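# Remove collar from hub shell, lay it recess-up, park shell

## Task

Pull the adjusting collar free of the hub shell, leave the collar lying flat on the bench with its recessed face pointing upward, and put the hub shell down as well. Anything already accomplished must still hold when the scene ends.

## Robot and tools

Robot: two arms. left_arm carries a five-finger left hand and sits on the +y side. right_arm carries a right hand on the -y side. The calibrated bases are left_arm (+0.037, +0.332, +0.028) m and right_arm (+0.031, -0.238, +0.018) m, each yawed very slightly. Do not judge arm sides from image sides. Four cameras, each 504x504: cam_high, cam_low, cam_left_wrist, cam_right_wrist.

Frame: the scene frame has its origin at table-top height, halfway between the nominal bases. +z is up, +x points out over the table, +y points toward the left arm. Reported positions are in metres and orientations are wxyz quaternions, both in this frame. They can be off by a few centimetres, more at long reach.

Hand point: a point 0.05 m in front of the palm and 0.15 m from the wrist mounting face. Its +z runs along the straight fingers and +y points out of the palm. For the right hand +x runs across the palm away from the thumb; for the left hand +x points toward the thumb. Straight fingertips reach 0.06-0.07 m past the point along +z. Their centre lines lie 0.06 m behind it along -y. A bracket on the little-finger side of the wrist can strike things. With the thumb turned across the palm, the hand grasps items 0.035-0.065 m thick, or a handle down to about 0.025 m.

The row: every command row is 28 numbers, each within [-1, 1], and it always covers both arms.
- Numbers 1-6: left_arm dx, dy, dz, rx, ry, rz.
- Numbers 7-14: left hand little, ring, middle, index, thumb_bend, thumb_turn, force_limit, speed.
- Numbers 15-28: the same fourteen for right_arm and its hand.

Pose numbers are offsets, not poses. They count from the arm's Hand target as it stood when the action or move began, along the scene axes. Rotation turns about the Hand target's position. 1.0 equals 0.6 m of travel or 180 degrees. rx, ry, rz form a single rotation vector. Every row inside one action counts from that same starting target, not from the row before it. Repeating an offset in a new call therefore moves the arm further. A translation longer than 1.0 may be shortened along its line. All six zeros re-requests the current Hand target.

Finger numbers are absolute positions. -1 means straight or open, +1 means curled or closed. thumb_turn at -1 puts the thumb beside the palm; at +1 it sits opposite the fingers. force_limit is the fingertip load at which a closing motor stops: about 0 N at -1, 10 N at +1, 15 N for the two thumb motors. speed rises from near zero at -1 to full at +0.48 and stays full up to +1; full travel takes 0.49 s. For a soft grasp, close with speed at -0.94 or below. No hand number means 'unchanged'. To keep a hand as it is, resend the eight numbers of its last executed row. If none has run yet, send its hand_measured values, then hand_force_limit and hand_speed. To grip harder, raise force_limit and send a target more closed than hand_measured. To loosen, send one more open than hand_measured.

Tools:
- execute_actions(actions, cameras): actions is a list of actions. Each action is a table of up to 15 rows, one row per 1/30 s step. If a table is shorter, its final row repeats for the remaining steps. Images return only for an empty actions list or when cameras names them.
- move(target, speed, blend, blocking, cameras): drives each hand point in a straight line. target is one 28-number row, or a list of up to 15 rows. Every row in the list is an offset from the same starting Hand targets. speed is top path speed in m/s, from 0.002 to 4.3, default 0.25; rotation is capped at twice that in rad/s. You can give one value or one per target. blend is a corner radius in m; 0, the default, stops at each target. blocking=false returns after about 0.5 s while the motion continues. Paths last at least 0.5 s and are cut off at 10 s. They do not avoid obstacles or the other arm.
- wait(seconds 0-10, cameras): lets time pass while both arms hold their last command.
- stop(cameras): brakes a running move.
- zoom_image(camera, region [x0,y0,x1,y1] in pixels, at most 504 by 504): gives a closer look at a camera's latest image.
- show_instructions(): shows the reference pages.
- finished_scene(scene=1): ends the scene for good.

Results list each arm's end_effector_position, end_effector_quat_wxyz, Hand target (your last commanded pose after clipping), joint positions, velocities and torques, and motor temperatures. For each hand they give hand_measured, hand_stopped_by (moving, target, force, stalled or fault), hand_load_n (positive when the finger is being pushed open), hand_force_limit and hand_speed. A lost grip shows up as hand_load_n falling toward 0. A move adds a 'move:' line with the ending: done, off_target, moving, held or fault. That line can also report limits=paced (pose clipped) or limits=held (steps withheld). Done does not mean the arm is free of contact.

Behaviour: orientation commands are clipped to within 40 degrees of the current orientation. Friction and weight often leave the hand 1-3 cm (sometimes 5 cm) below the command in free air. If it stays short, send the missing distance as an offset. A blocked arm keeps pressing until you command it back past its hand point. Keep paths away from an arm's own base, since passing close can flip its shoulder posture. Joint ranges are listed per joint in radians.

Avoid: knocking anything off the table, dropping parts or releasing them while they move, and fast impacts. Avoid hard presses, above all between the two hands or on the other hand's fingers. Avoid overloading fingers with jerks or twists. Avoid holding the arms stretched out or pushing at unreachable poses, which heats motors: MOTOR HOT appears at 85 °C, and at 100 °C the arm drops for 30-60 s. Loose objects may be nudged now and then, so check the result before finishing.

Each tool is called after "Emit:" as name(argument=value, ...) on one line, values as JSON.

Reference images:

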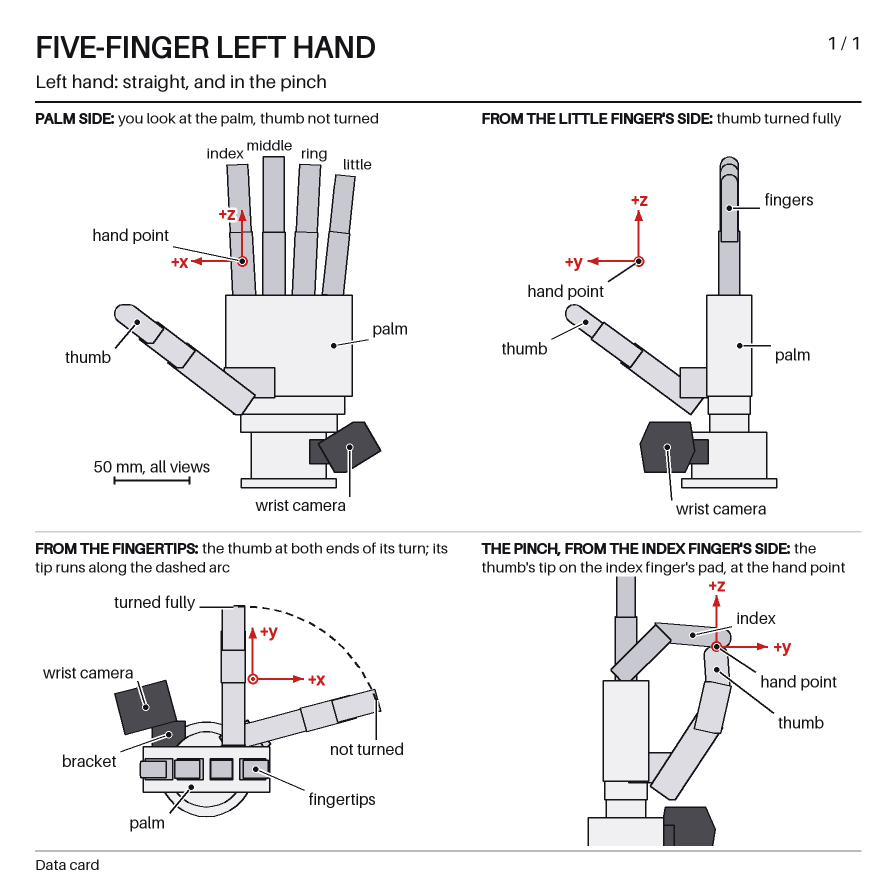

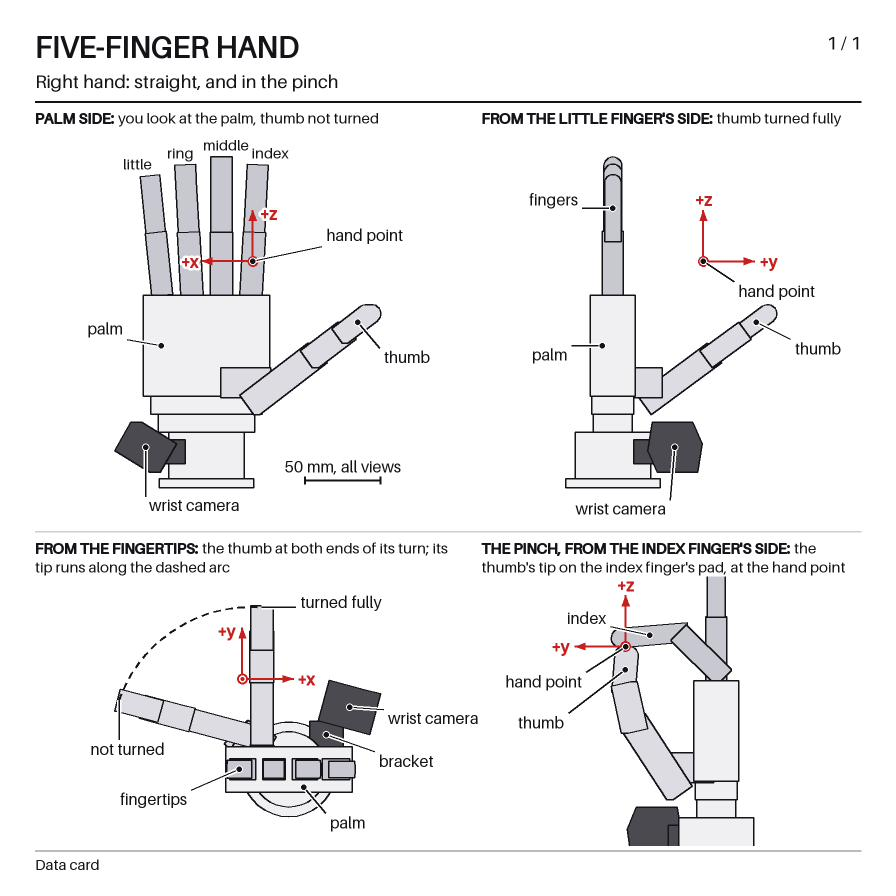

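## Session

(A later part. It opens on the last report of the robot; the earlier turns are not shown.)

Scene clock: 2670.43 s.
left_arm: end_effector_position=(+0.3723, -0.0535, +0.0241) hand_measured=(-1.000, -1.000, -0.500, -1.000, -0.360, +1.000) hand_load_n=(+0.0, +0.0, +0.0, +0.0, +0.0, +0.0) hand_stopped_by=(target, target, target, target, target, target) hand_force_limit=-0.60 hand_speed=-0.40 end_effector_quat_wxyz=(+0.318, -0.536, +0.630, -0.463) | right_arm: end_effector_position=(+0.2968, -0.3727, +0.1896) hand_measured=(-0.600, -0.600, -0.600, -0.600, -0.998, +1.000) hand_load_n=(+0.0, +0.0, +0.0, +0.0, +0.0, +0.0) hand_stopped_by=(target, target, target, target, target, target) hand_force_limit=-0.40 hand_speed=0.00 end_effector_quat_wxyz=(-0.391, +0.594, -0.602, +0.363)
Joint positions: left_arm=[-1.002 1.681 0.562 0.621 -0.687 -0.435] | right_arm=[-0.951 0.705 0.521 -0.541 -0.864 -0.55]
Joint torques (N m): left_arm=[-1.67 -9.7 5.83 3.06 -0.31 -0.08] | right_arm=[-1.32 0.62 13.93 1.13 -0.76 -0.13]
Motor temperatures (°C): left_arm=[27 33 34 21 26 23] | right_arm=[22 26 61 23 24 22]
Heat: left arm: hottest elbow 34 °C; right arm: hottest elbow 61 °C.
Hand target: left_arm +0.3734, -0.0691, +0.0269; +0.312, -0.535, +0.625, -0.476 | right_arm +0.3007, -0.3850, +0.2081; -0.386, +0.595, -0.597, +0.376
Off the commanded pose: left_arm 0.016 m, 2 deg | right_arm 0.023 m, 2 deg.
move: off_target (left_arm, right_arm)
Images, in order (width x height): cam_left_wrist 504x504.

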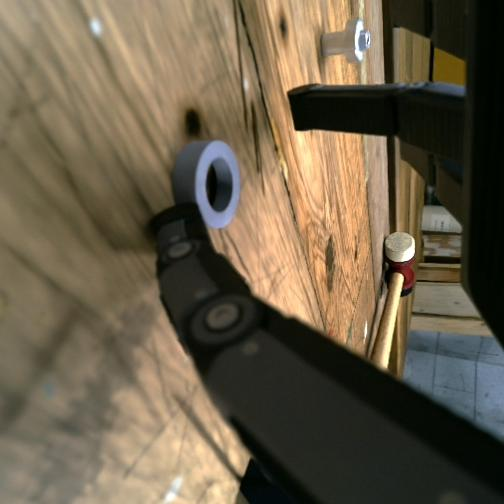

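Emit:
move(target=[0,0,0,0,0,0,-1,-1,0.3,-1,-0.36,1,-0.6,-0.9,0,0,0,0,0,0,-0.6,-0.6,-0.6,-0.6,-1,1,-0.4,0], cameras=["cam_left_wrist"])

Emit:
zoom_image(camera="cam_left_wrist", region=[120, 110, 240, 230])

Scene clock: 2678.83 s.
left_arm: end_effector_position=(+0.3731, -0.0542, +0.0257) hand_measured=(-1.000, -1.000, +0.010, -1.000, -0.360, +1.000) hand_load_n=(+0.0, +0.0, +3.5, +0.0, +2.0, +0.0) hand_stopped_by=(target, target, force, target, target, target) hand_force_limit=-0.60 hand_speed=-0.90 end_effector_quat_wxyz=(+0.318, -0.537, +0.627, -0.466) | right_arm: end_effector_position=(+0.2968, -0.3727, +0.1896) hand_measured=(-0.600, -0.600, -0.600, -0.600, -0.998, +1.000) hand_load_n=(+0.0, +0.0, +0.0, +0.0, +0.0, +0.0) hand_stopped_by=(target, target, target, target, target, target) hand_force_limit=-0.40 hand_speed=0.00 end_effector_quat_wxyz=(-0.391, +0.594, -0.602, +0.363)
Joint positions: left_arm=[-1.002 1.681 0.562 0.629 -0.689 -0.435] | right_arm=[-0.951 0.705 0.521 -0.541 -0.864 -0.55]
Joint torques (N m): left_arm=[-1.79 -9.7 5.75 2.7 -0.25 -0.1] | right_arm=[-1.32 0.73 13.91 1.13 -0.77 -0.14]
Motor temperatures (°C): left_arm=[27 33 34 21 26 23] | right_arm=[22 26 61 23 24 22]
Heat: left arm: hottest elbow 34 °C; right arm: hottest elbow 61 °C.
Hand target: left_arm +0.3734, -0.0691, +0.0269; +0.312, -0.535, +0.625, -0.475 | right_arm +0.3007, -0.3850, +0.2081; -0.386, +0.595, -0.597, +0.376
Off the commanded pose: left_arm 0.015 m, 1 deg | right_arm 0.023 m, 2 deg.
move: off_target (left_arm, right_arm)
Images, in order (width x height): cam_left_wrist 504x504.

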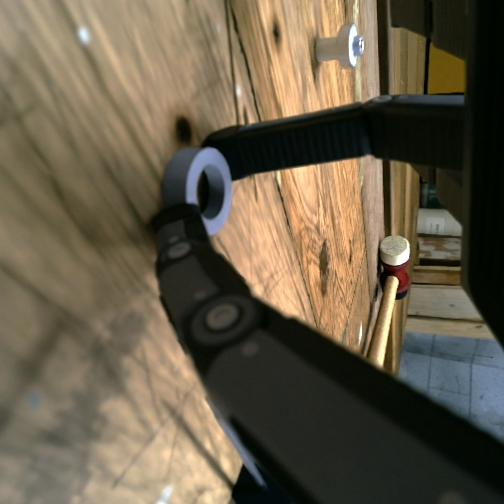

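Scaled by 4.200 from the camera's 504x504 image, which has a finer 720x720 frame.

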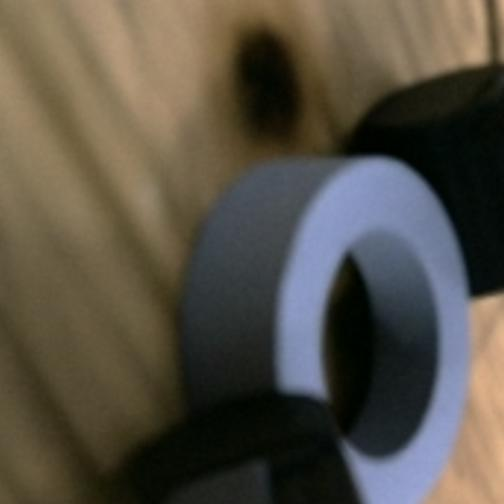

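Emit:
move(target=[0,0,0,0,0,0,-1,-1,0.35,-1,-0.36,1,0.0,-0.9,0,0,0,0,0,0,-0.6,-0.6,-0.6,-0.6,-1,1,-0.4,0])

Emit:
move(target=[0,0,0.08,0,0,0,-1,-1,0.35,-1,-0.36,1,0.0,-0.9,0,0,0,0,0,0,-0.6,-0.6,-0.6,-0.6,-1,1,-0.4,0], speed=0.08, cameras=["cam_left_wrist"])

Scene clock: 2684.37 s.
left_arm: end_effector_position=(+0.3733, -0.0544, +0.0258) hand_measured=(-1.000, -1.000, +0.018, -1.000, -0.360, +1.000) hand_load_n=(+0.0, +0.0, +5.5, +0.0, +3.0, +0.5) hand_stopped_by=(target, target, force, target, target, target) hand_force_limit=0.00 hand_speed=-0.90 end_effector_quat_wxyz=(+0.319, -0.537, +0.627, -0.466) | right_arm: end_effector_position=(+0.2968, -0.3727, +0.1896) hand_measured=(-0.600, -0.600, -0.600, -0.600, -0.998, +1.000) hand_load_n=(+0.0, +0.0, +0.0, +0.0, +0.5, +0.0) hand_stopped_by=(target, target, target, target, target, target) hand_force_limit=-0.40 hand_speed=0.00 end_effector_quat_wxyz=(-0.391, +0.594, -0.602, +0.363)
Joint positions: left_arm=[-1.002 1.681 0.562 0.629 -0.689 -0.435] | right_arm=[-0.951 0.705 0.521 -0.541 -0.864 -0.55]
Joint torques (N m): left_arm=[-2.02 -9.58 5.81 2.67 -0.26 -0.1] | right_arm=[-1.32 0.67 13.9 1.13 -0.77 -0.15]
Motor temperatures (°C): left_arm=[27 33 34 21 26 23] | right_arm=[22 26 61 23 24 22]
Heat: left arm: hottest elbow 34 °C; right arm: hottest elbow 61 °C.
Hand target: left_arm +0.3735, -0.0691, +0.0269; +0.312, -0.535, +0.625, -0.476 | right_arm +0.3007, -0.3850, +0.2081; -0.386, +0.595, -0.597, +0.376
Off the commanded pose: left_arm 0.015 m, 1 deg | right_arm 0.023 m, 2 deg.
move: off_target (left_arm, right_arm)

Scene clock: 2685.60 s.
left_arm: end_effector_position=(+0.3718, -0.0520, +0.0600) hand_measured=(-1.000, -1.000, +0.018, -1.000, -0.360, +1.000) hand_load_n=(+0.0, -0.5, +5.0, -0.5, +4.0, +0.5) hand_stopped_by=(target, target, force, target, target, target) hand_force_limit=0.00 hand_speed=-0.90 end_effector_quat_wxyz=(+0.319, -0.537, +0.630, -0.461) | right_arm: end_effector_position=(+0.2968, -0.3727, +0.1896) hand_measured=(-0.600, -0.600, -0.600, -0.600, -0.998, +1.000) hand_load_n=(+0.0, -0.5, +0.0, +0.0, +0.0, +0.0) hand_stopped_by=(target, target, target, target, target, target) hand_force_limit=-0.40 hand_speed=0.00 end_effector_quat_wxyz=(-0.391, +0.594, -0.602, +0.363)
Joint positions: left_arm=[-1.002 1.558 0.575 0.482 -0.689 -0.435] | right_arm=[-0.951 0.705 0.521 -0.541 -0.864 -0.55]
Joint torques (N m): left_arm=[-1.55 -11.93 7.25 1.58 -0.24 -0.1] | right_arm=[-1.44 0.62 13.94 1.13 -0.77 -0.14]
Motor temperatures (°C): left_arm=[27 33 34 21 26 23] | right_arm=[22 26 61 23 24 22]
Heat: left arm: hottest elbow 34 °C; right arm: hottest elbow 61 °C.
Hand target: left_arm +0.3735, -0.0691, +0.0750; +0.312, -0.535, +0.625, -0.475 | right_arm +0.3007, -0.3850, +0.2081; -0.386, +0.595, -0.597, +0.376
Off the commanded pose: left_arm 0.023 m, 2 deg | right_arm 0.023 m, 2 deg.
move: off_target (left_arm, right_arm)
Images, in order (width x height): cam_left_wrist 504x504.

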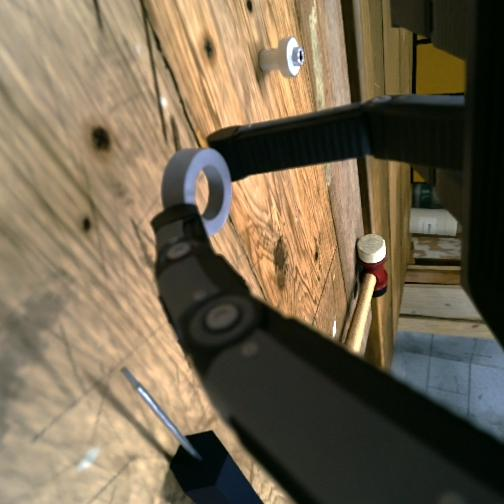

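Emit:
move(target=[[0,0.05,0.06,0,0,0,-1,-1,0.35,-1,-0.36,1,0.0,-0.9,0,0,0,0,0,0,-0.6,-0.6,-0.6,-0.6,-1,1,-0.4,0],[0,0.11,0.07,0.146,-0.033,0.0013,-1,-1,0.35,-1,-0.36,1,0.0,-0.9,0,0,0,0,0,0,-0.6,-0.6,-0.6,-0.6,-1,1,-0.4,0],[0,0.165,0.07,0.292,-0.066,0.0027,-1,-1,0.35,-1,-0.36,1,0.0,-0.9,0,0,0,0,0,0,-0.6,-0.6,-0.6,-0.6,-1,1,-0.4,0],[0,0.165,0.07,0.4379,-0.0988,0.004,-1,-1,0.35,-1,-0.36,1,0.0,-0.9,0,0,0,0,0,0,-0.6,-0.6,-0.6,-0.6,-1,1,-0.4,0]], speed=0.12, blend=[0.02,0.02,0.02,0], cameras=["cam_left_wrist","cam_high","cam_low"])

Scene clock: 2703.77 s.
left_arm: end_effector_position=(+0.3746, +0.0429, +0.1174) hand_measured=(-1.000, -1.000, +0.018, -1.000, -0.360, +1.000) hand_load_n=(+0.0, +0.0, +5.0, +0.0, +4.0, +1.0) hand_stopped_by=(target, target, force, target, target, target) hand_force_limit=0.00 hand_speed=-0.90 end_effector_quat_wxyz=(+0.665, -0.152, +0.730, -0.035) | right_arm: end_effector_position=(+0.2968, -0.3727, +0.1896) hand_measured=(-0.600, -0.600, -0.600, -0.600, -0.998, +1.000) hand_load_n=(+0.0, -0.5, +0.0, +0.0, +0.0, +0.0) hand_stopped_by=(target, target, target, target, target, target) hand_force_limit=-0.40 hand_speed=0.00 end_effector_quat_wxyz=(-0.391, +0.594, -0.602, +0.363)
Joint positions: left_arm=[-1.147 1.65 0.672 0.563 -1.288 0.914] | right_arm=[-0.951 0.705 0.521 -0.541 -0.864 -0.55]
Joint torques (N m): left_arm=[-2.14 -10.46 6.24 2.59 -0.42 0.14] | right_arm=[-1.32 0.62 13.9 1.16 -0.77 -0.14]
Motor temperatures (°C): left_arm=[27 33 36 21 26 23] | right_arm=[22 26 61 23 24 22]
Heat: left arm: hottest elbow 36 °C; right arm: hottest elbow 61 °C.
Hand target: left_arm +0.3735, +0.0299, +0.1170; +0.668, -0.146, +0.729, -0.042 | right_arm +0.3007, -0.3850, +0.2081; -0.386, +0.595, -0.597, +0.376
Off the commanded pose: left_arm 0.013 m, 1 deg | right_arm 0.023 m, 2 deg.
move: off_target (left_arm, right_arm)
Images, in order (width x height): cam_high 504x504, cam_low 504x504, cam_left_wrist 504x504.

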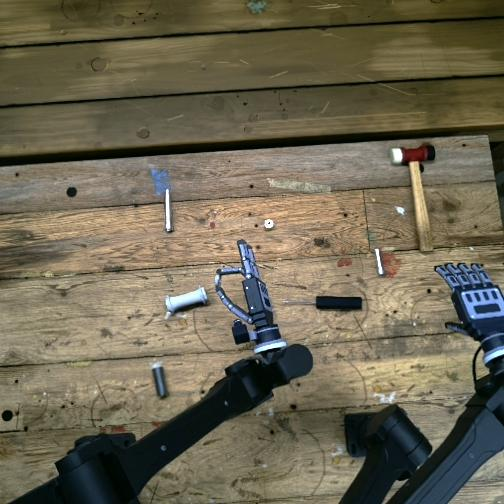

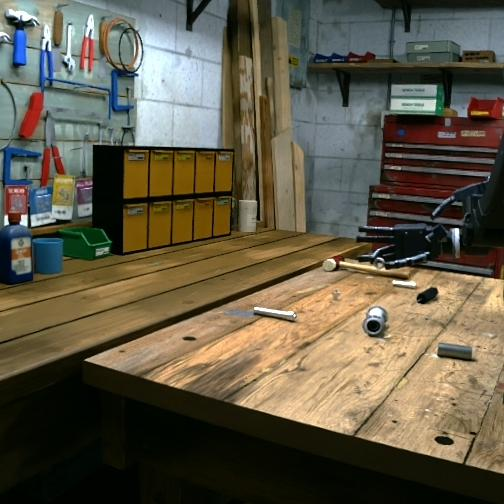

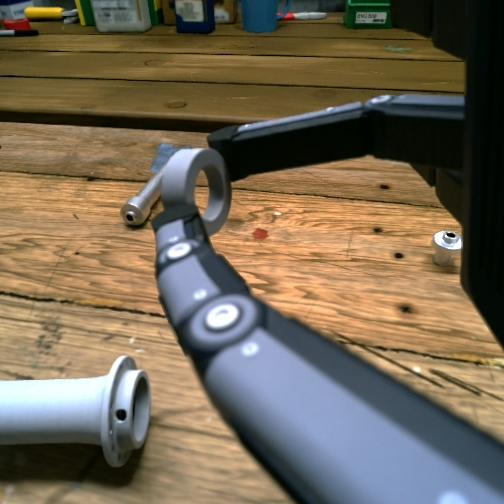

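Emit:
zoom_image(camera="cam_low", region=[350, 220, 430, 300])

Emit:
zoom_image(camera="cam_left_wrist", region=[120, 110, 260, 250])

Emit:
zoom_image(camera="cam_high", region=[200, 250, 260, 310])

Scaled by 6.300 from the camera's 504x504 image, which has a finer 720x720 frame.

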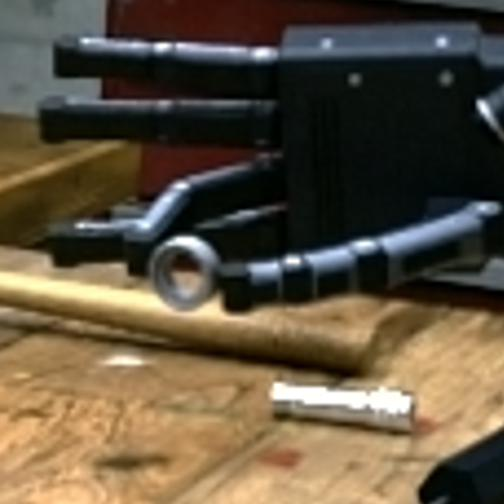

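Scaled by 3.600 from the camera's 504x504 image, which has a finer 720x720 frame.

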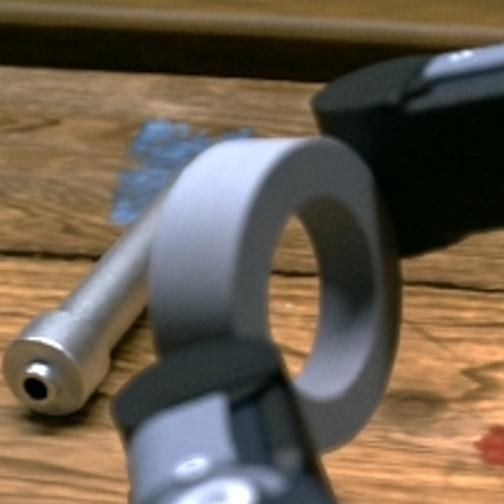

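Scaled by 8.400 from the camera's 504x504 image, which has a finer 720x720 frame.

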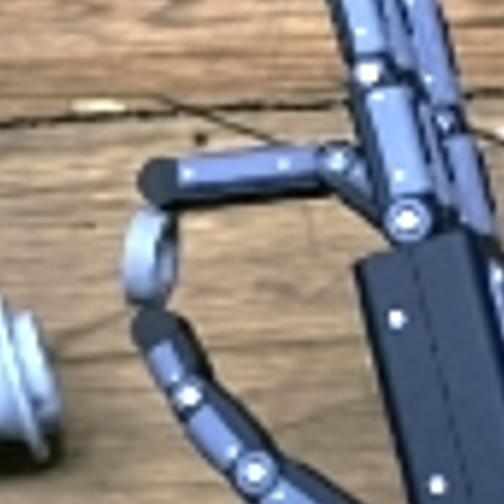

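Emit:
move(target=[0,0,-0.14,0,0,0,-1,-1,0.35,-1,-0.36,1,0.0,-0.9,0,0,0,0,0,0,-0.6,-0.6,-0.6,-0.6,-1,1,-0.4,0], speed=0.12, cameras=["cam_left_wrist","cam_high"])

Scene clock: 2718.90 s.
left_arm: end_effector_position=(+0.3767, +0.0385, +0.0373) hand_measured=(-1.000, -1.000, +0.018, -1.000, -0.360, +1.000) hand_load_n=(+0.0, +0.0, +5.0, +0.0, +4.0, +1.0) hand_stopped_by=(target, target, force, target, target, target) hand_force_limit=0.00 hand_speed=-0.90 end_effector_quat_wxyz=(+0.666, -0.154, +0.728, -0.038) | right_arm: end_effector_position=(+0.2968, -0.3727, +0.1896) hand_measured=(-0.600, -0.600, -0.600, -0.600, -0.998, +1.000) hand_load_n=(+0.0, +0.0, +0.0, +0.0, +0.0, +0.0) hand_stopped_by=(target, target, target, target, target, target) hand_force_limit=-0.40 hand_speed=0.00 end_effector_quat_wxyz=(-0.391, +0.594, -0.602, +0.363)
Joint positions: left_arm=[-1.147 1.908 0.672 0.835 -1.289 0.918] | right_arm=[-0.951 0.705 0.521 -0.541 -0.864 -0.55]
Joint torques (N m): left_arm=[-1.9 -11.87 3.89 2.54 -0.39 0.14] | right_arm=[-1.38 0.67 13.91 1.13 -0.77 -0.14]
Motor temperatures (°C): left_arm=[27 33 36 21 26 23] | right_arm=[22 26 61 23 24 22]
Heat: left arm: hottest elbow 36 °C; right arm: hottest elbow 61 °C.
Hand target: left_arm +0.3735, +0.0300, +0.0329; +0.668, -0.146, +0.729, -0.042 | right_arm +0.3007, -0.3850, +0.2081; -0.386, +0.595, -0.597, +0.376
Off the commanded pose: left_arm 0.010 m, 1 deg | right_arm 0.023 m, 2 deg.
move: off_target (right_arm)
Images, in order (width x height): cam_high 504x504, cam_left_wrist 504x504.

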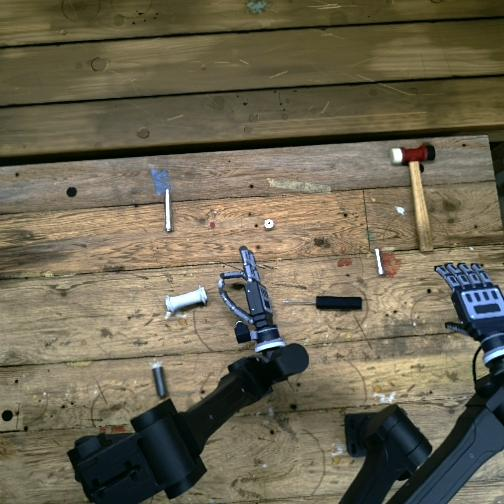

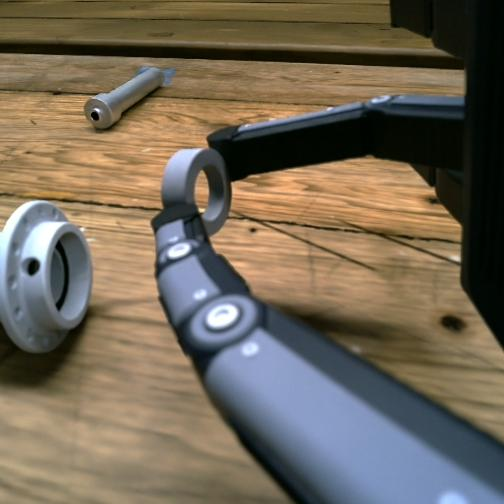

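Emit:
move(target=[0,0,-0.04,0,0,0,-1,-1,0.35,-1,-0.36,1,0.0,-0.9,0,0,0,0,0,0,-0.6,-0.6,-0.6,-0.6,-1,1,-0.4,0], speed=0.04, cameras=["cam_left_wrist","cam_high"])

Emit:
zoom_image(camera="cam_high", region=[200, 260, 250, 310])

Scene clock: 2731.37 s.
left_arm: end_effector_position=(+0.3751, +0.0422, +0.0119) hand_measured=(-1.000, -1.000, +0.018, -1.000, -0.360, +1.000) hand_load_n=(+0.0, +0.0, +5.0, +0.0, +4.0, +1.0) hand_stopped_by=(target, target, force, target, target, target) hand_force_limit=0.00 hand_speed=-0.90 end_effector_quat_wxyz=(+0.666, -0.151, +0.730, -0.034) | right_arm: end_effector_position=(+0.2968, -0.3727, +0.1896) hand_measured=(-0.600, -0.600, -0.600, -0.600, -0.998, +1.000) hand_load_n=(+0.0, +0.0, +0.0, +0.0, +0.0, +0.5) hand_stopped_by=(target, target, target, target, target, target) hand_force_limit=-0.40 hand_speed=0.00 end_effector_quat_wxyz=(-0.391, +0.594, -0.602, +0.363)
Joint positions: left_arm=[-1.147 1.987 0.672 0.904 -1.289 0.919] | right_arm=[-0.951 0.705 0.521 -0.541 -0.864 -0.55]
Joint torques (N m): left_arm=[-2.02 -12.1 4.11 2.62 -0.42 0.18] | right_arm=[-1.49 0.79 13.91 1.11 -0.76 -0.14]
Motor temperatures (°C): left_arm=[27 33 35 21 26 23] | right_arm=[22 26 61 23 24 22]
Heat: left arm: hottest elbow 35 °C; right arm: hottest elbow 61 °C.
Hand target: left_arm +0.3735, +0.0300, +0.0089; +0.668, -0.146, +0.729, -0.042 | right_arm +0.3007, -0.3850, +0.2081; -0.386, +0.595, -0.597, +0.376
Off the commanded pose: left_arm 0.013 m, 1 deg | right_arm 0.023 m, 2 deg.
move: off_target (left_arm, right_arm)
Images, in order (width x height): cam_high 504x504, cam_left_wrist 504x504.

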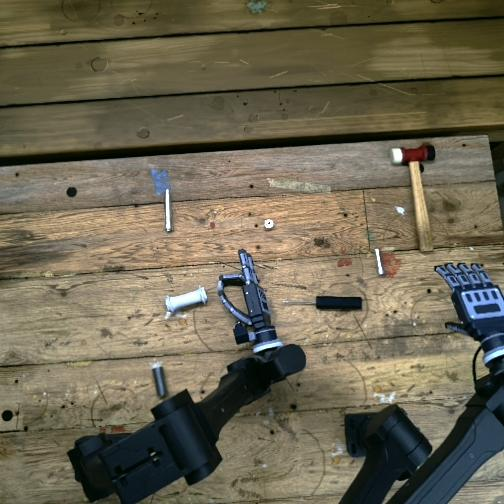

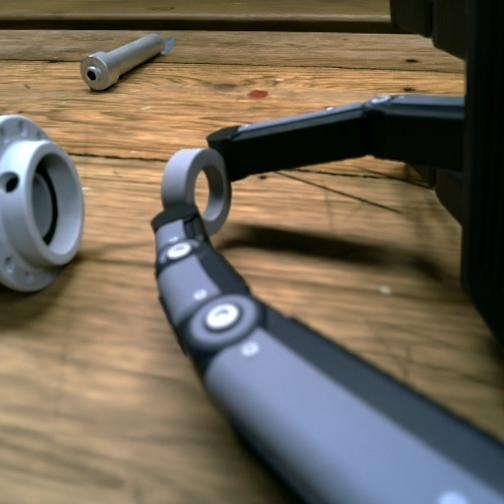

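Scaled by 10.080 from the camera's 504x504 image, which has a finer 720x720 frame.

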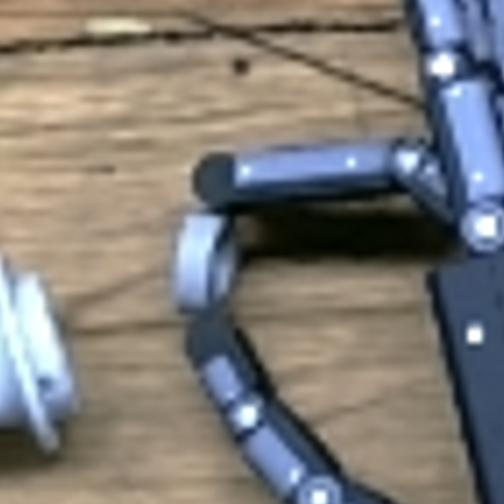

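Emit:
move(target=[0,0,-0.008,0,0,0,-1,-1,0.35,-1,-0.36,1,0.0,-0.9,0,0,0,0,0,0,-0.6,-0.6,-0.6,-0.6,-1,1,-0.4,0], speed=0.03, cameras=["cam_left_wrist"])

Emit:
zoom_image(camera="cam_left_wrist", region=[120, 130, 260, 270])

Scene clock: 2740.77 s.
left_arm: end_effector_position=(+0.3751, +0.0417, +0.0079) hand_measured=(-1.000, -1.000, +0.018, -1.000, -0.360, +1.000) hand_load_n=(+0.0, +0.0, +5.0, +0.0, +4.0, +0.5) hand_stopped_by=(target, target, force, target, target, target) hand_force_limit=0.00 hand_speed=-0.90 end_effector_quat_wxyz=(+0.666, -0.152, +0.729, -0.035) | right_arm: end_effector_position=(+0.2968, -0.3727, +0.1896) hand_measured=(-0.600, -0.600, -0.600, -0.600, -0.998, +1.000) hand_load_n=(+0.0, +0.0, +0.0, +0.0, +0.0, +0.0) hand_stopped_by=(target, target, target, target, target, target) hand_force_limit=-0.40 hand_speed=0.00 end_effector_quat_wxyz=(-0.391, +0.594, -0.602, +0.363)
Joint positions: left_arm=[-1.147 2.002 0.675 0.918 -1.29 0.919] | right_arm=[-0.951 0.705 0.521 -0.541 -0.864 -0.55]
Joint torques (N m): left_arm=[-2.08 -12.28 3.88 2.59 -0.38 0.17] | right_arm=[-1.55 0.67 13.91 1.14 -0.77 -0.13]
Motor temperatures (°C): left_arm=[27 33 35 21 26 23] | right_arm=[22 26 61 23 24 22]
Heat: left arm: hottest elbow 35 °C; right arm: hottest elbow 61 °C.
Hand target: left_arm +0.3735, +0.0300, +0.0042; +0.668, -0.146, +0.729, -0.042 | right_arm +0.3007, -0.3850, +0.2081; -0.386, +0.595, -0.597, +0.376
Off the commanded pose: left_arm 0.012 m, 1 deg | right_arm 0.023 m, 2 deg.
move: off_target (left_arm, right_arm)
Images, in order (width x height): cam_left_wrist 504x504.

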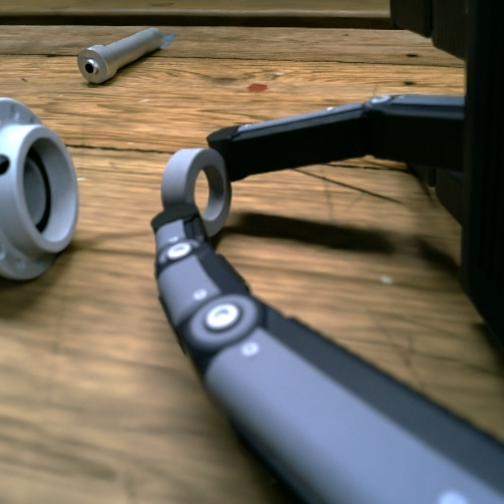

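Scaled by 3.600 from the camera's 504x504 image, which has a finer 720x720 frame.

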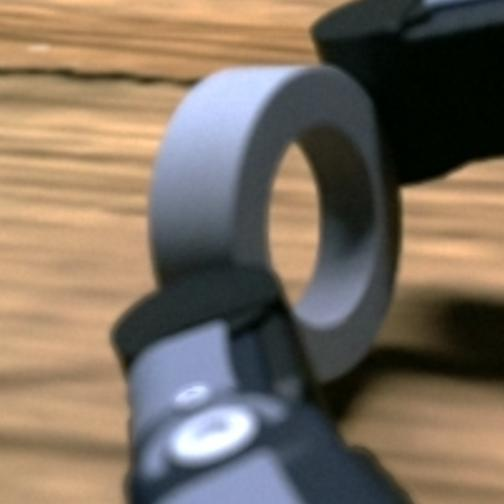

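Emit:
move(target=[0,0,-0.008,0,0,0,-1,-1,0.35,-1,-0.36,1,0.0,-0.9,0,0,0,0,0,0,-0.6,-0.6,-0.6,-0.6,-1,1,-0.4,0], speed=0.03, cameras=["cam_left_wrist"])

Emit:
zoom_image(camera="cam_left_wrist", region=[120, 130, 260, 270])

Scene clock: 2745.97 s.
left_arm: end_effector_position=(+0.3753, +0.0417, +0.0067) hand_measured=(-1.000, -1.000, +0.018, -1.000, -0.360, +1.000) hand_load_n=(+0.0, +0.0, +5.0, -0.5, +4.0, +0.5) hand_stopped_by=(target, target, force, target, target, target) hand_force_limit=0.00 hand_speed=-0.90 end_effector_quat_wxyz=(+0.668, -0.156, +0.727, -0.036) | right_arm: end_effector_position=(+0.2968, -0.3727, +0.1896) hand_measured=(-0.600, -0.600, -0.600, -0.600, -0.998, +1.000) hand_load_n=(+0.5, +0.0, +0.0, +0.0, +0.0, +0.0) hand_stopped_by=(target, target, target, target, target, target) hand_force_limit=-0.40 hand_speed=0.00 end_effector_quat_wxyz=(-0.391, +0.594, -0.602, +0.363)
Joint positions: left_arm=[-1.147 2.011 0.677 0.936 -1.296 0.921] | right_arm=[-0.951 0.705 0.521 -0.541 -0.864 -0.55]
Joint torques (N m): left_arm=[-1.85 -11.63 3.89 2.39 -0.14 0.15] | right_arm=[-1.32 0.73 13.93 1.14 -0.77 -0.13]
Motor temperatures (°C): left_arm=[27 33 35 21 26 23] | right_arm=[22 26 61 23 24 22]
Heat: left arm: hottest elbow 35 °C; right arm: hottest elbow 61 °C.
Hand target: left_arm +0.3734, +0.0300, -0.0007; +0.668, -0.146, +0.729, -0.042 | right_arm +0.3007, -0.3850, +0.2081; -0.386, +0.595, -0.597, +0.376
Off the commanded pose: left_arm 0.014 m, 1 deg | right_arm 0.023 m, 2 deg.
move: off_target (left_arm, right_arm)
Images, in order (width x height): cam_left_wrist 504x504.

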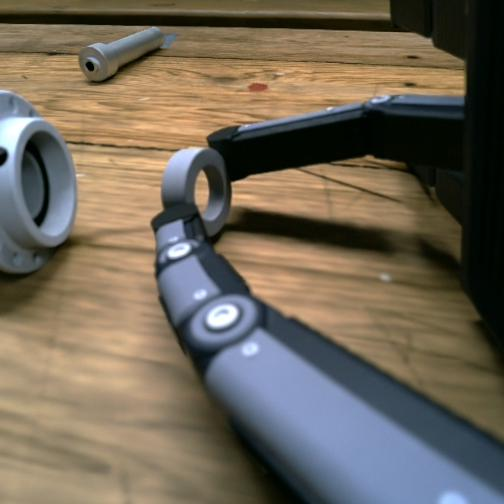

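Scaled by 3.600 from the camera's 504x504 image, which has a finer 720x720 frame.

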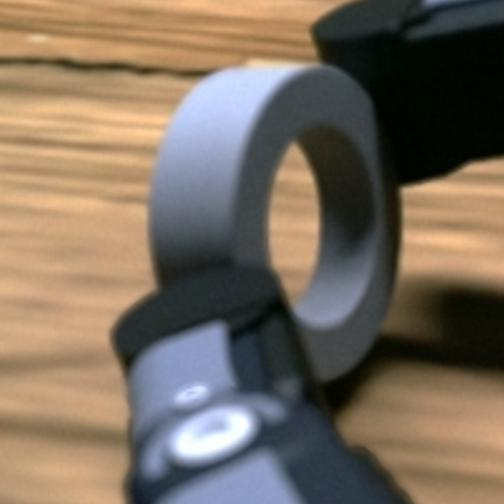

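Emit:
move(target=[[0,0,0.005,0,0,0,-1,-1,0.35,-1,-0.36,1,0.0,-0.9,0,0,0,0,0,0,-0.6,-0.6,-0.6,-0.6,-1,1,-0.4,0],[0,0,0.005,0,0,0,-1,-1,-0.06,-1,-0.36,1,0.0,-0.9,0,0,0,0,0,0,-0.6,-0.6,-0.6,-0.6,-1,1,-0.4,0]], speed=0.02, cameras=["cam_left_wrist"])

Emit:
zoom_image(camera="cam_left_wrist", region=[120, 130, 260, 270])

Scene clock: 2758.57 s.
left_arm: end_effector_position=(+0.3753, +0.0418, +0.0068) hand_measured=(-1.000, -1.000, -0.060, -1.000, -0.360, +1.000) hand_load_n=(+0.0, +0.0, +0.0, -0.5, +0.0, +0.5) hand_stopped_by=(target, target, target, target, target, target) hand_force_limit=0.00 hand_speed=-0.90 end_effector_quat_wxyz=(+0.668, -0.155, +0.727, -0.035) | right_arm: end_effector_position=(+0.2968, -0.3727, +0.1896) hand_measured=(-0.600, -0.600, -0.600, -0.600, -0.998, +1.000) hand_load_n=(+0.0, +0.0, +0.0, -0.5, +0.0, +0.0) hand_stopped_by=(target, target, target, target, target, target) hand_force_limit=-0.40 hand_speed=0.00 end_effector_quat_wxyz=(-0.391, +0.594, -0.602, +0.363)
Joint positions: left_arm=[-1.147 2.011 0.677 0.936 -1.296 0.923] | right_arm=[-0.951 0.705 0.521 -0.541 -0.864 -0.55]
Joint torques (N m): left_arm=[-2.26 -12.28 3.74 2.1 -0.13 0.14] | right_arm=[-1.38 0.79 13.91 1.13 -0.76 -0.14]
Motor temperatures (°C): left_arm=[27 33 34 21 26 23] | right_arm=[22 26 61 23 24 22]
Heat: left arm: hottest elbow 34 °C; right arm: hottest elbow 61 °C.
Hand target: left_arm +0.3735, +0.0301, +0.0024; +0.668, -0.146, +0.729, -0.042 | right_arm +0.3007, -0.3850, +0.2081; -0.386, +0.595, -0.597, +0.376
Off the commanded pose: left_arm 0.013 m, 1 deg | right_arm 0.023 m, 2 deg.
move: off_target (left_arm, right_arm); target 2's new numbers were sent with left_arm's hand 0.013 m and 1 deg from that target
Images, in order (width x height): cam_left_wrist 504x504.

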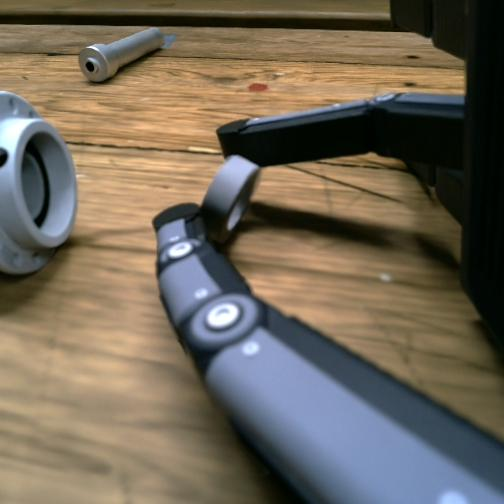

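Scaled by 3.600 from the camera's 504x504 image, which has a finer 720x720 frame.

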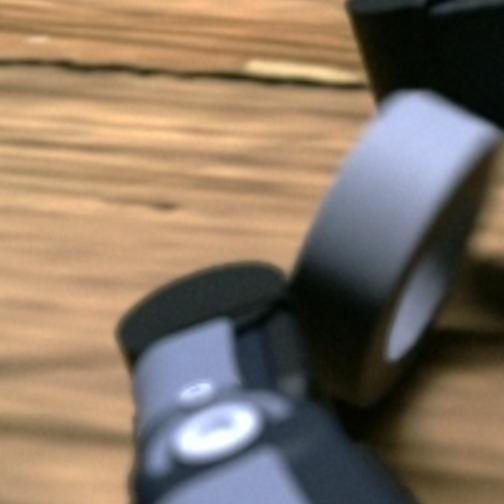

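Emit:
wait(seconds=0.1, cameras=["cam_high","cam_low"])

Emit:
zoom_image(camera="cam_high", region=[200, 260, 250, 310])

Emit:
zoom_image(camera="cam_low", region=[340, 250, 420, 330])

Scene clock: 2764.97 s.
left_arm: end_effector_position=(+0.3753, +0.0418, +0.0068) hand_measured=(-1.000, -1.000, -0.060, -1.000, -0.360, +1.000) hand_load_n=(+0.0, +0.0, +0.0, +0.0, +0.0, +0.5) hand_stopped_by=(target, target, target, target, target, target) hand_force_limit=0.00 hand_speed=-0.90 end_effector_quat_wxyz=(+0.668, -0.155, +0.727, -0.035) | right_arm: end_effector_position=(+0.2968, -0.3727, +0.1896) hand_measured=(-0.600, -0.600, -0.600, -0.600, -0.998, +1.000) hand_load_n=(-0.5, +0.0, +0.0, +0.0, +0.0, +0.0) hand_stopped_by=(target, target, target, target, target, target) hand_force_limit=-0.40 hand_speed=0.00 end_effector_quat_wxyz=(-0.391, +0.594, -0.602, +0.363)
Joint positions: left_arm=[-1.147 2.011 0.677 0.936 -1.296 0.923] | right_arm=[-0.951 0.705 0.521 -0.541 -0.864 -0.55]
Joint torques (N m): left_arm=[-1.96 -12.45 3.71 2.04 -0.13 0.14] | right_arm=[-1.32 0.67 13.9 1.09 -0.77 -0.15]
Motor temperatures (°C): left_arm=[27 33 34 21 26 23] | right_arm=[22 26 61 23 24 22]
Heat: left arm: hottest elbow 34 °C; right arm: hottest elbow 61 °C.
Hand target: left_arm +0.3735, +0.0301, +0.0024; +0.668, -0.146, +0.729, -0.042 | right_arm +0.3007, -0.3850, +0.2081; -0.386, +0.595, -0.597, +0.376
Off the commanded pose: left_arm 0.013 m, 1 deg | right_arm 0.023 m, 2 deg.
wait: 0.10 s; at rest from the start
Images, in order (width x height): cam_high 504x504, cam_low 504x504.

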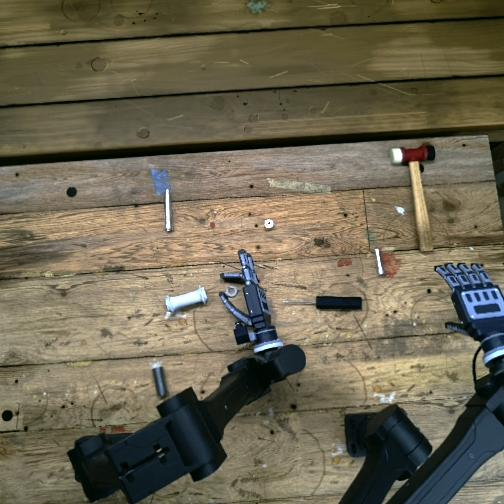

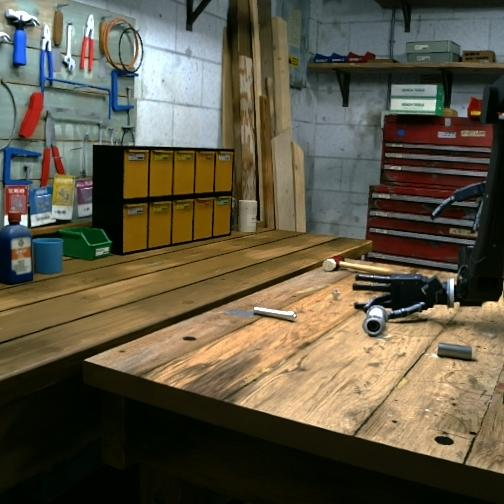

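Scaled by 10.080 from the camera's 504x504 image, which has a finer 720x720 frame.

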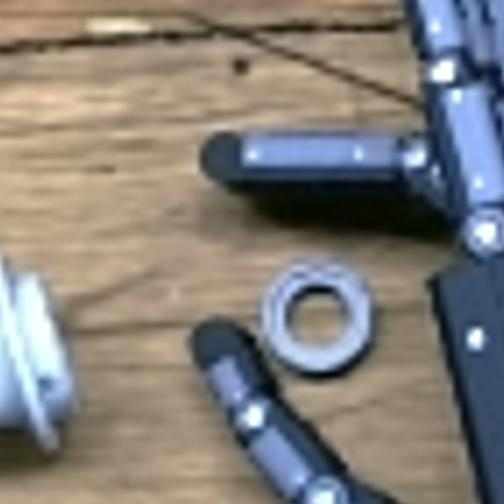

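Scaled by 6.300 from the camera's 504x504 image, which has a finer 720x720 frame.

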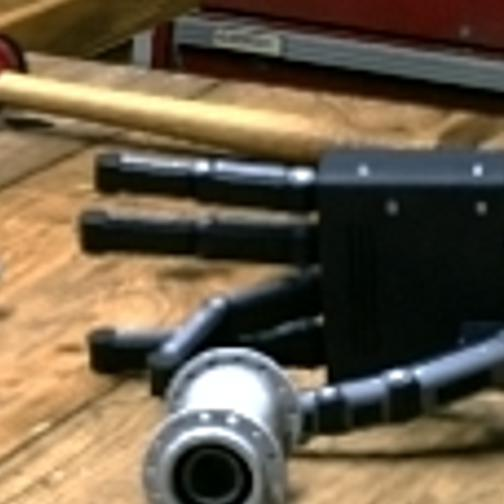

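Emit:
wait(seconds=0.1, cameras=["cam_left_wrist","cam_high"])

Emit:
zoom_image(camera="cam_left_wrist", region=[180, 150, 280, 250])

Emit:
zoom_image(camera="cam_high", region=[222, 282, 242, 302])

Scene clock: 2777.53 s.
left_arm: end_effector_position=(+0.3753, +0.0418, +0.0068) hand_measured=(-1.000, -1.000, -0.060, -1.000, -0.360, +1.000) hand_load_n=(+0.0, +0.0, +0.0, -0.5, +0.0, +0.5) hand_stopped_by=(target, target, target, target, target, target) hand_force_limit=0.00 hand_speed=-0.90 end_effector_quat_wxyz=(+0.668, -0.155, +0.727, -0.035) | right_arm: end_effector_position=(+0.2968, -0.3727, +0.1896) hand_measured=(-0.600, -0.600, -0.600, -0.600, -0.998, +1.000) hand_load_n=(+0.0, +0.0, +0.0, +0.0, +0.0, +0.0) hand_stopped_by=(target, target, target, target, target, target) hand_force_limit=-0.40 hand_speed=0.00 end_effector_quat_wxyz=(-0.391, +0.594, -0.602, +0.363)
Joint positions: left_arm=[-1.147 2.011 0.677 0.936 -1.296 0.923] | right_arm=[-0.951 0.705 0.521 -0.541 -0.864 -0.55]
Joint torques (N m): left_arm=[-1.96 -12.1 3.77 2.15 -0.14 0.16] | right_arm=[-1.32 0.73 13.93 1.14 -0.77 -0.15]
Motor temperatures (°C): left_arm=[27 34 34 21 25 23] | right_arm=[22 26 61 23 24 22]
Heat: left arm: hottest shoulder 34 °C; right arm: hottest elbow 61 °C.
Hand target: left_arm +0.3735, +0.0301, +0.0024; +0.668, -0.146, +0.729, -0.042 | right_arm +0.3007, -0.3850, +0.2081; -0.386, +0.595, -0.597, +0.376
Off the commanded pose: left_arm 0.013 m, 1 deg | right_arm 0.023 m, 2 deg.
wait: 0.10 s; at rest from the start
Images, in order (width x height): cam_high 504x504, cam_left_wrist 504x504.

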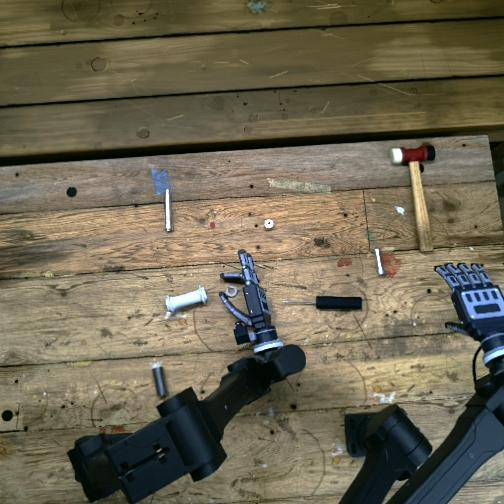

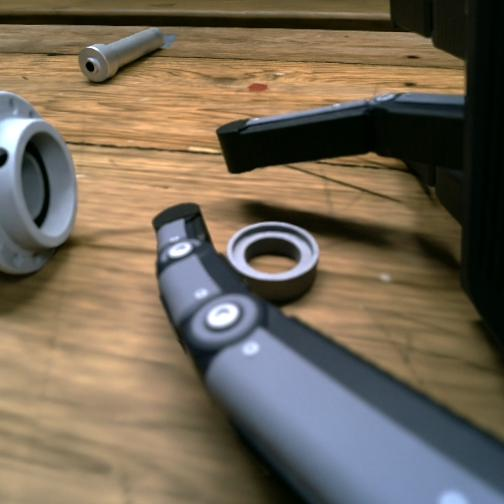

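Scaled by 5.040 from the camera's 504x504 image, which has a finer 720x720 frame.

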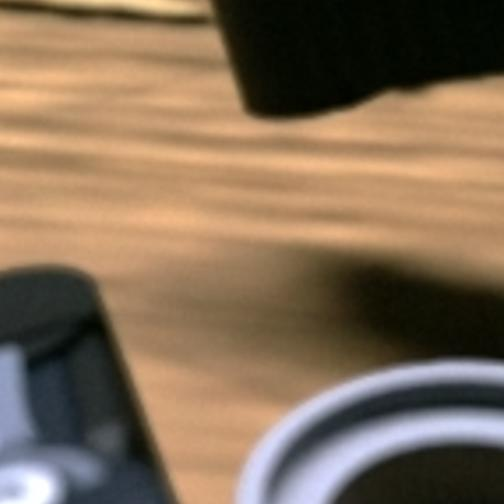

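Scaled by 25.200 from the camera's 504x504 image, which has a finer 720x720 frame.

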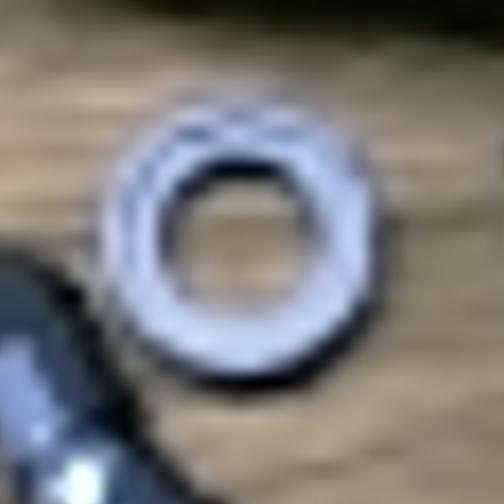

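Emit:
move(target=[[0,0.008,0.02,0,0,0,-1,-1,-0.06,-1,-0.36,1,0.0,-0.9,0,0,0,0,0,0,-0.6,-0.6,-0.6,-0.6,-1,1,-0.4,0],[0,0.01,0.2,0,0,0,-1,-1,-0.06,-1,-0.36,1,0.0,-0.9,0,0,0,0,0,0,-0.6,-0.6,-0.6,-0.6,-1,1,-0.4,0]], speed=[0.05,0.1], blend=[0.005,0], cameras=["cam_left_wrist","cam_high"])

Emit:
zoom_image(camera="cam_left_wrist", region=[180, 220, 320, 360])

Scene clock: 2787.27 s.
left_arm: end_effector_position=(+0.3748, +0.0441, +0.1160) hand_measured=(-1.000, -1.000, -0.060, -1.000, -0.360, +1.000) hand_load_n=(+0.0, +0.0, +0.0, +0.0, +0.0, +0.0) hand_stopped_by=(target, target, target, target, target, target) hand_force_limit=0.00 hand_speed=-0.90 end_effector_quat_wxyz=(+0.668, -0.142, +0.730, -0.029) | right_arm: end_effector_position=(+0.2968, -0.3727, +0.1896) hand_measured=(-0.600, -0.600, -0.600, -0.600, -0.998, +1.000) hand_load_n=(+0.0, +0.0, +0.0, +0.0, +0.0, +0.0) hand_stopped_by=(target, target, target, target, target, target) hand_force_limit=-0.40 hand_speed=0.00 end_effector_quat_wxyz=(-0.391, +0.594, -0.602, +0.363)
Joint positions: left_arm=[-1.147 1.662 0.664 0.608 -1.287 0.959] | right_arm=[-0.951 0.705 0.521 -0.541 -0.864 -0.55]
Joint torques (N m): left_arm=[-1.79 -13.39 5.38 1.11 -0.27 -0.09] | right_arm=[-1.38 0.62 13.93 1.16 -0.77 -0.14]
Motor temperatures (°C): left_arm=[27 34 34 21 25 23] | right_arm=[22 26 61 23 24 22]
Heat: left arm: hottest shoulder 34 °C; right arm: hottest elbow 61 °C.
Hand target: left_arm +0.3735, +0.0359, +0.1224; +0.668, -0.146, +0.729, -0.042 | right_arm +0.3007, -0.3850, +0.2081; -0.386, +0.595, -0.597, +0.376
Off the commanded pose: left_arm 0.010 m, 1 deg | right_arm 0.023 m, 2 deg.
move: off_target (right_arm)
Images, in order (width x height): cam_high 504x504, cam_left_wrist 504x504.

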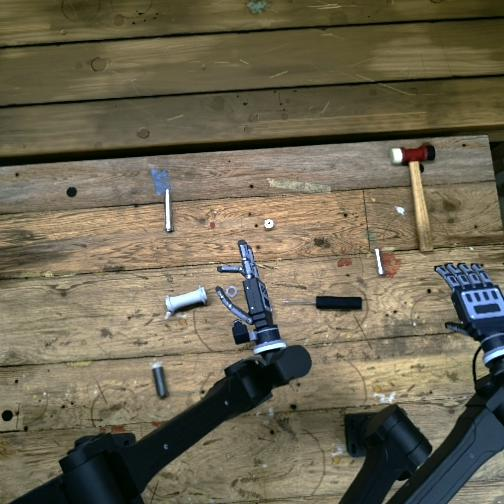

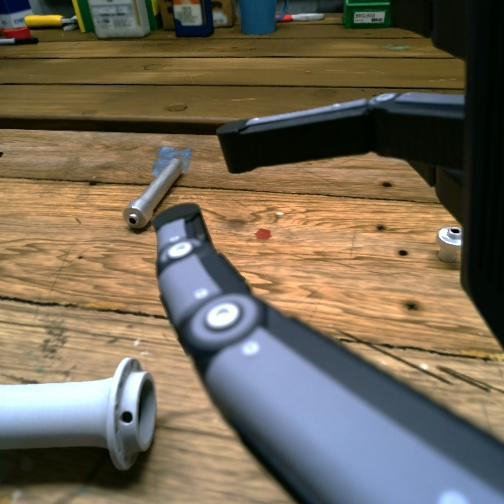

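Scaled by 3.600 from the camera's 504x504 image, which has a finer 720x720 frame.

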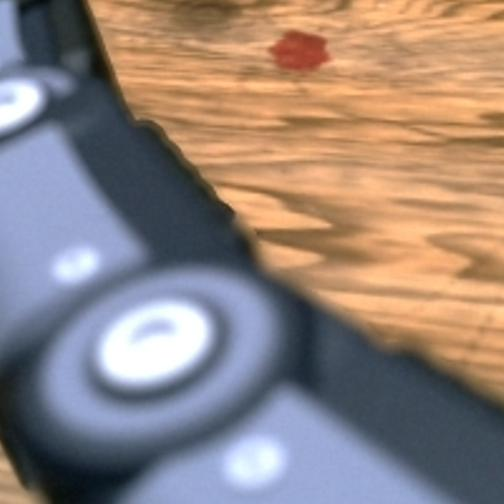

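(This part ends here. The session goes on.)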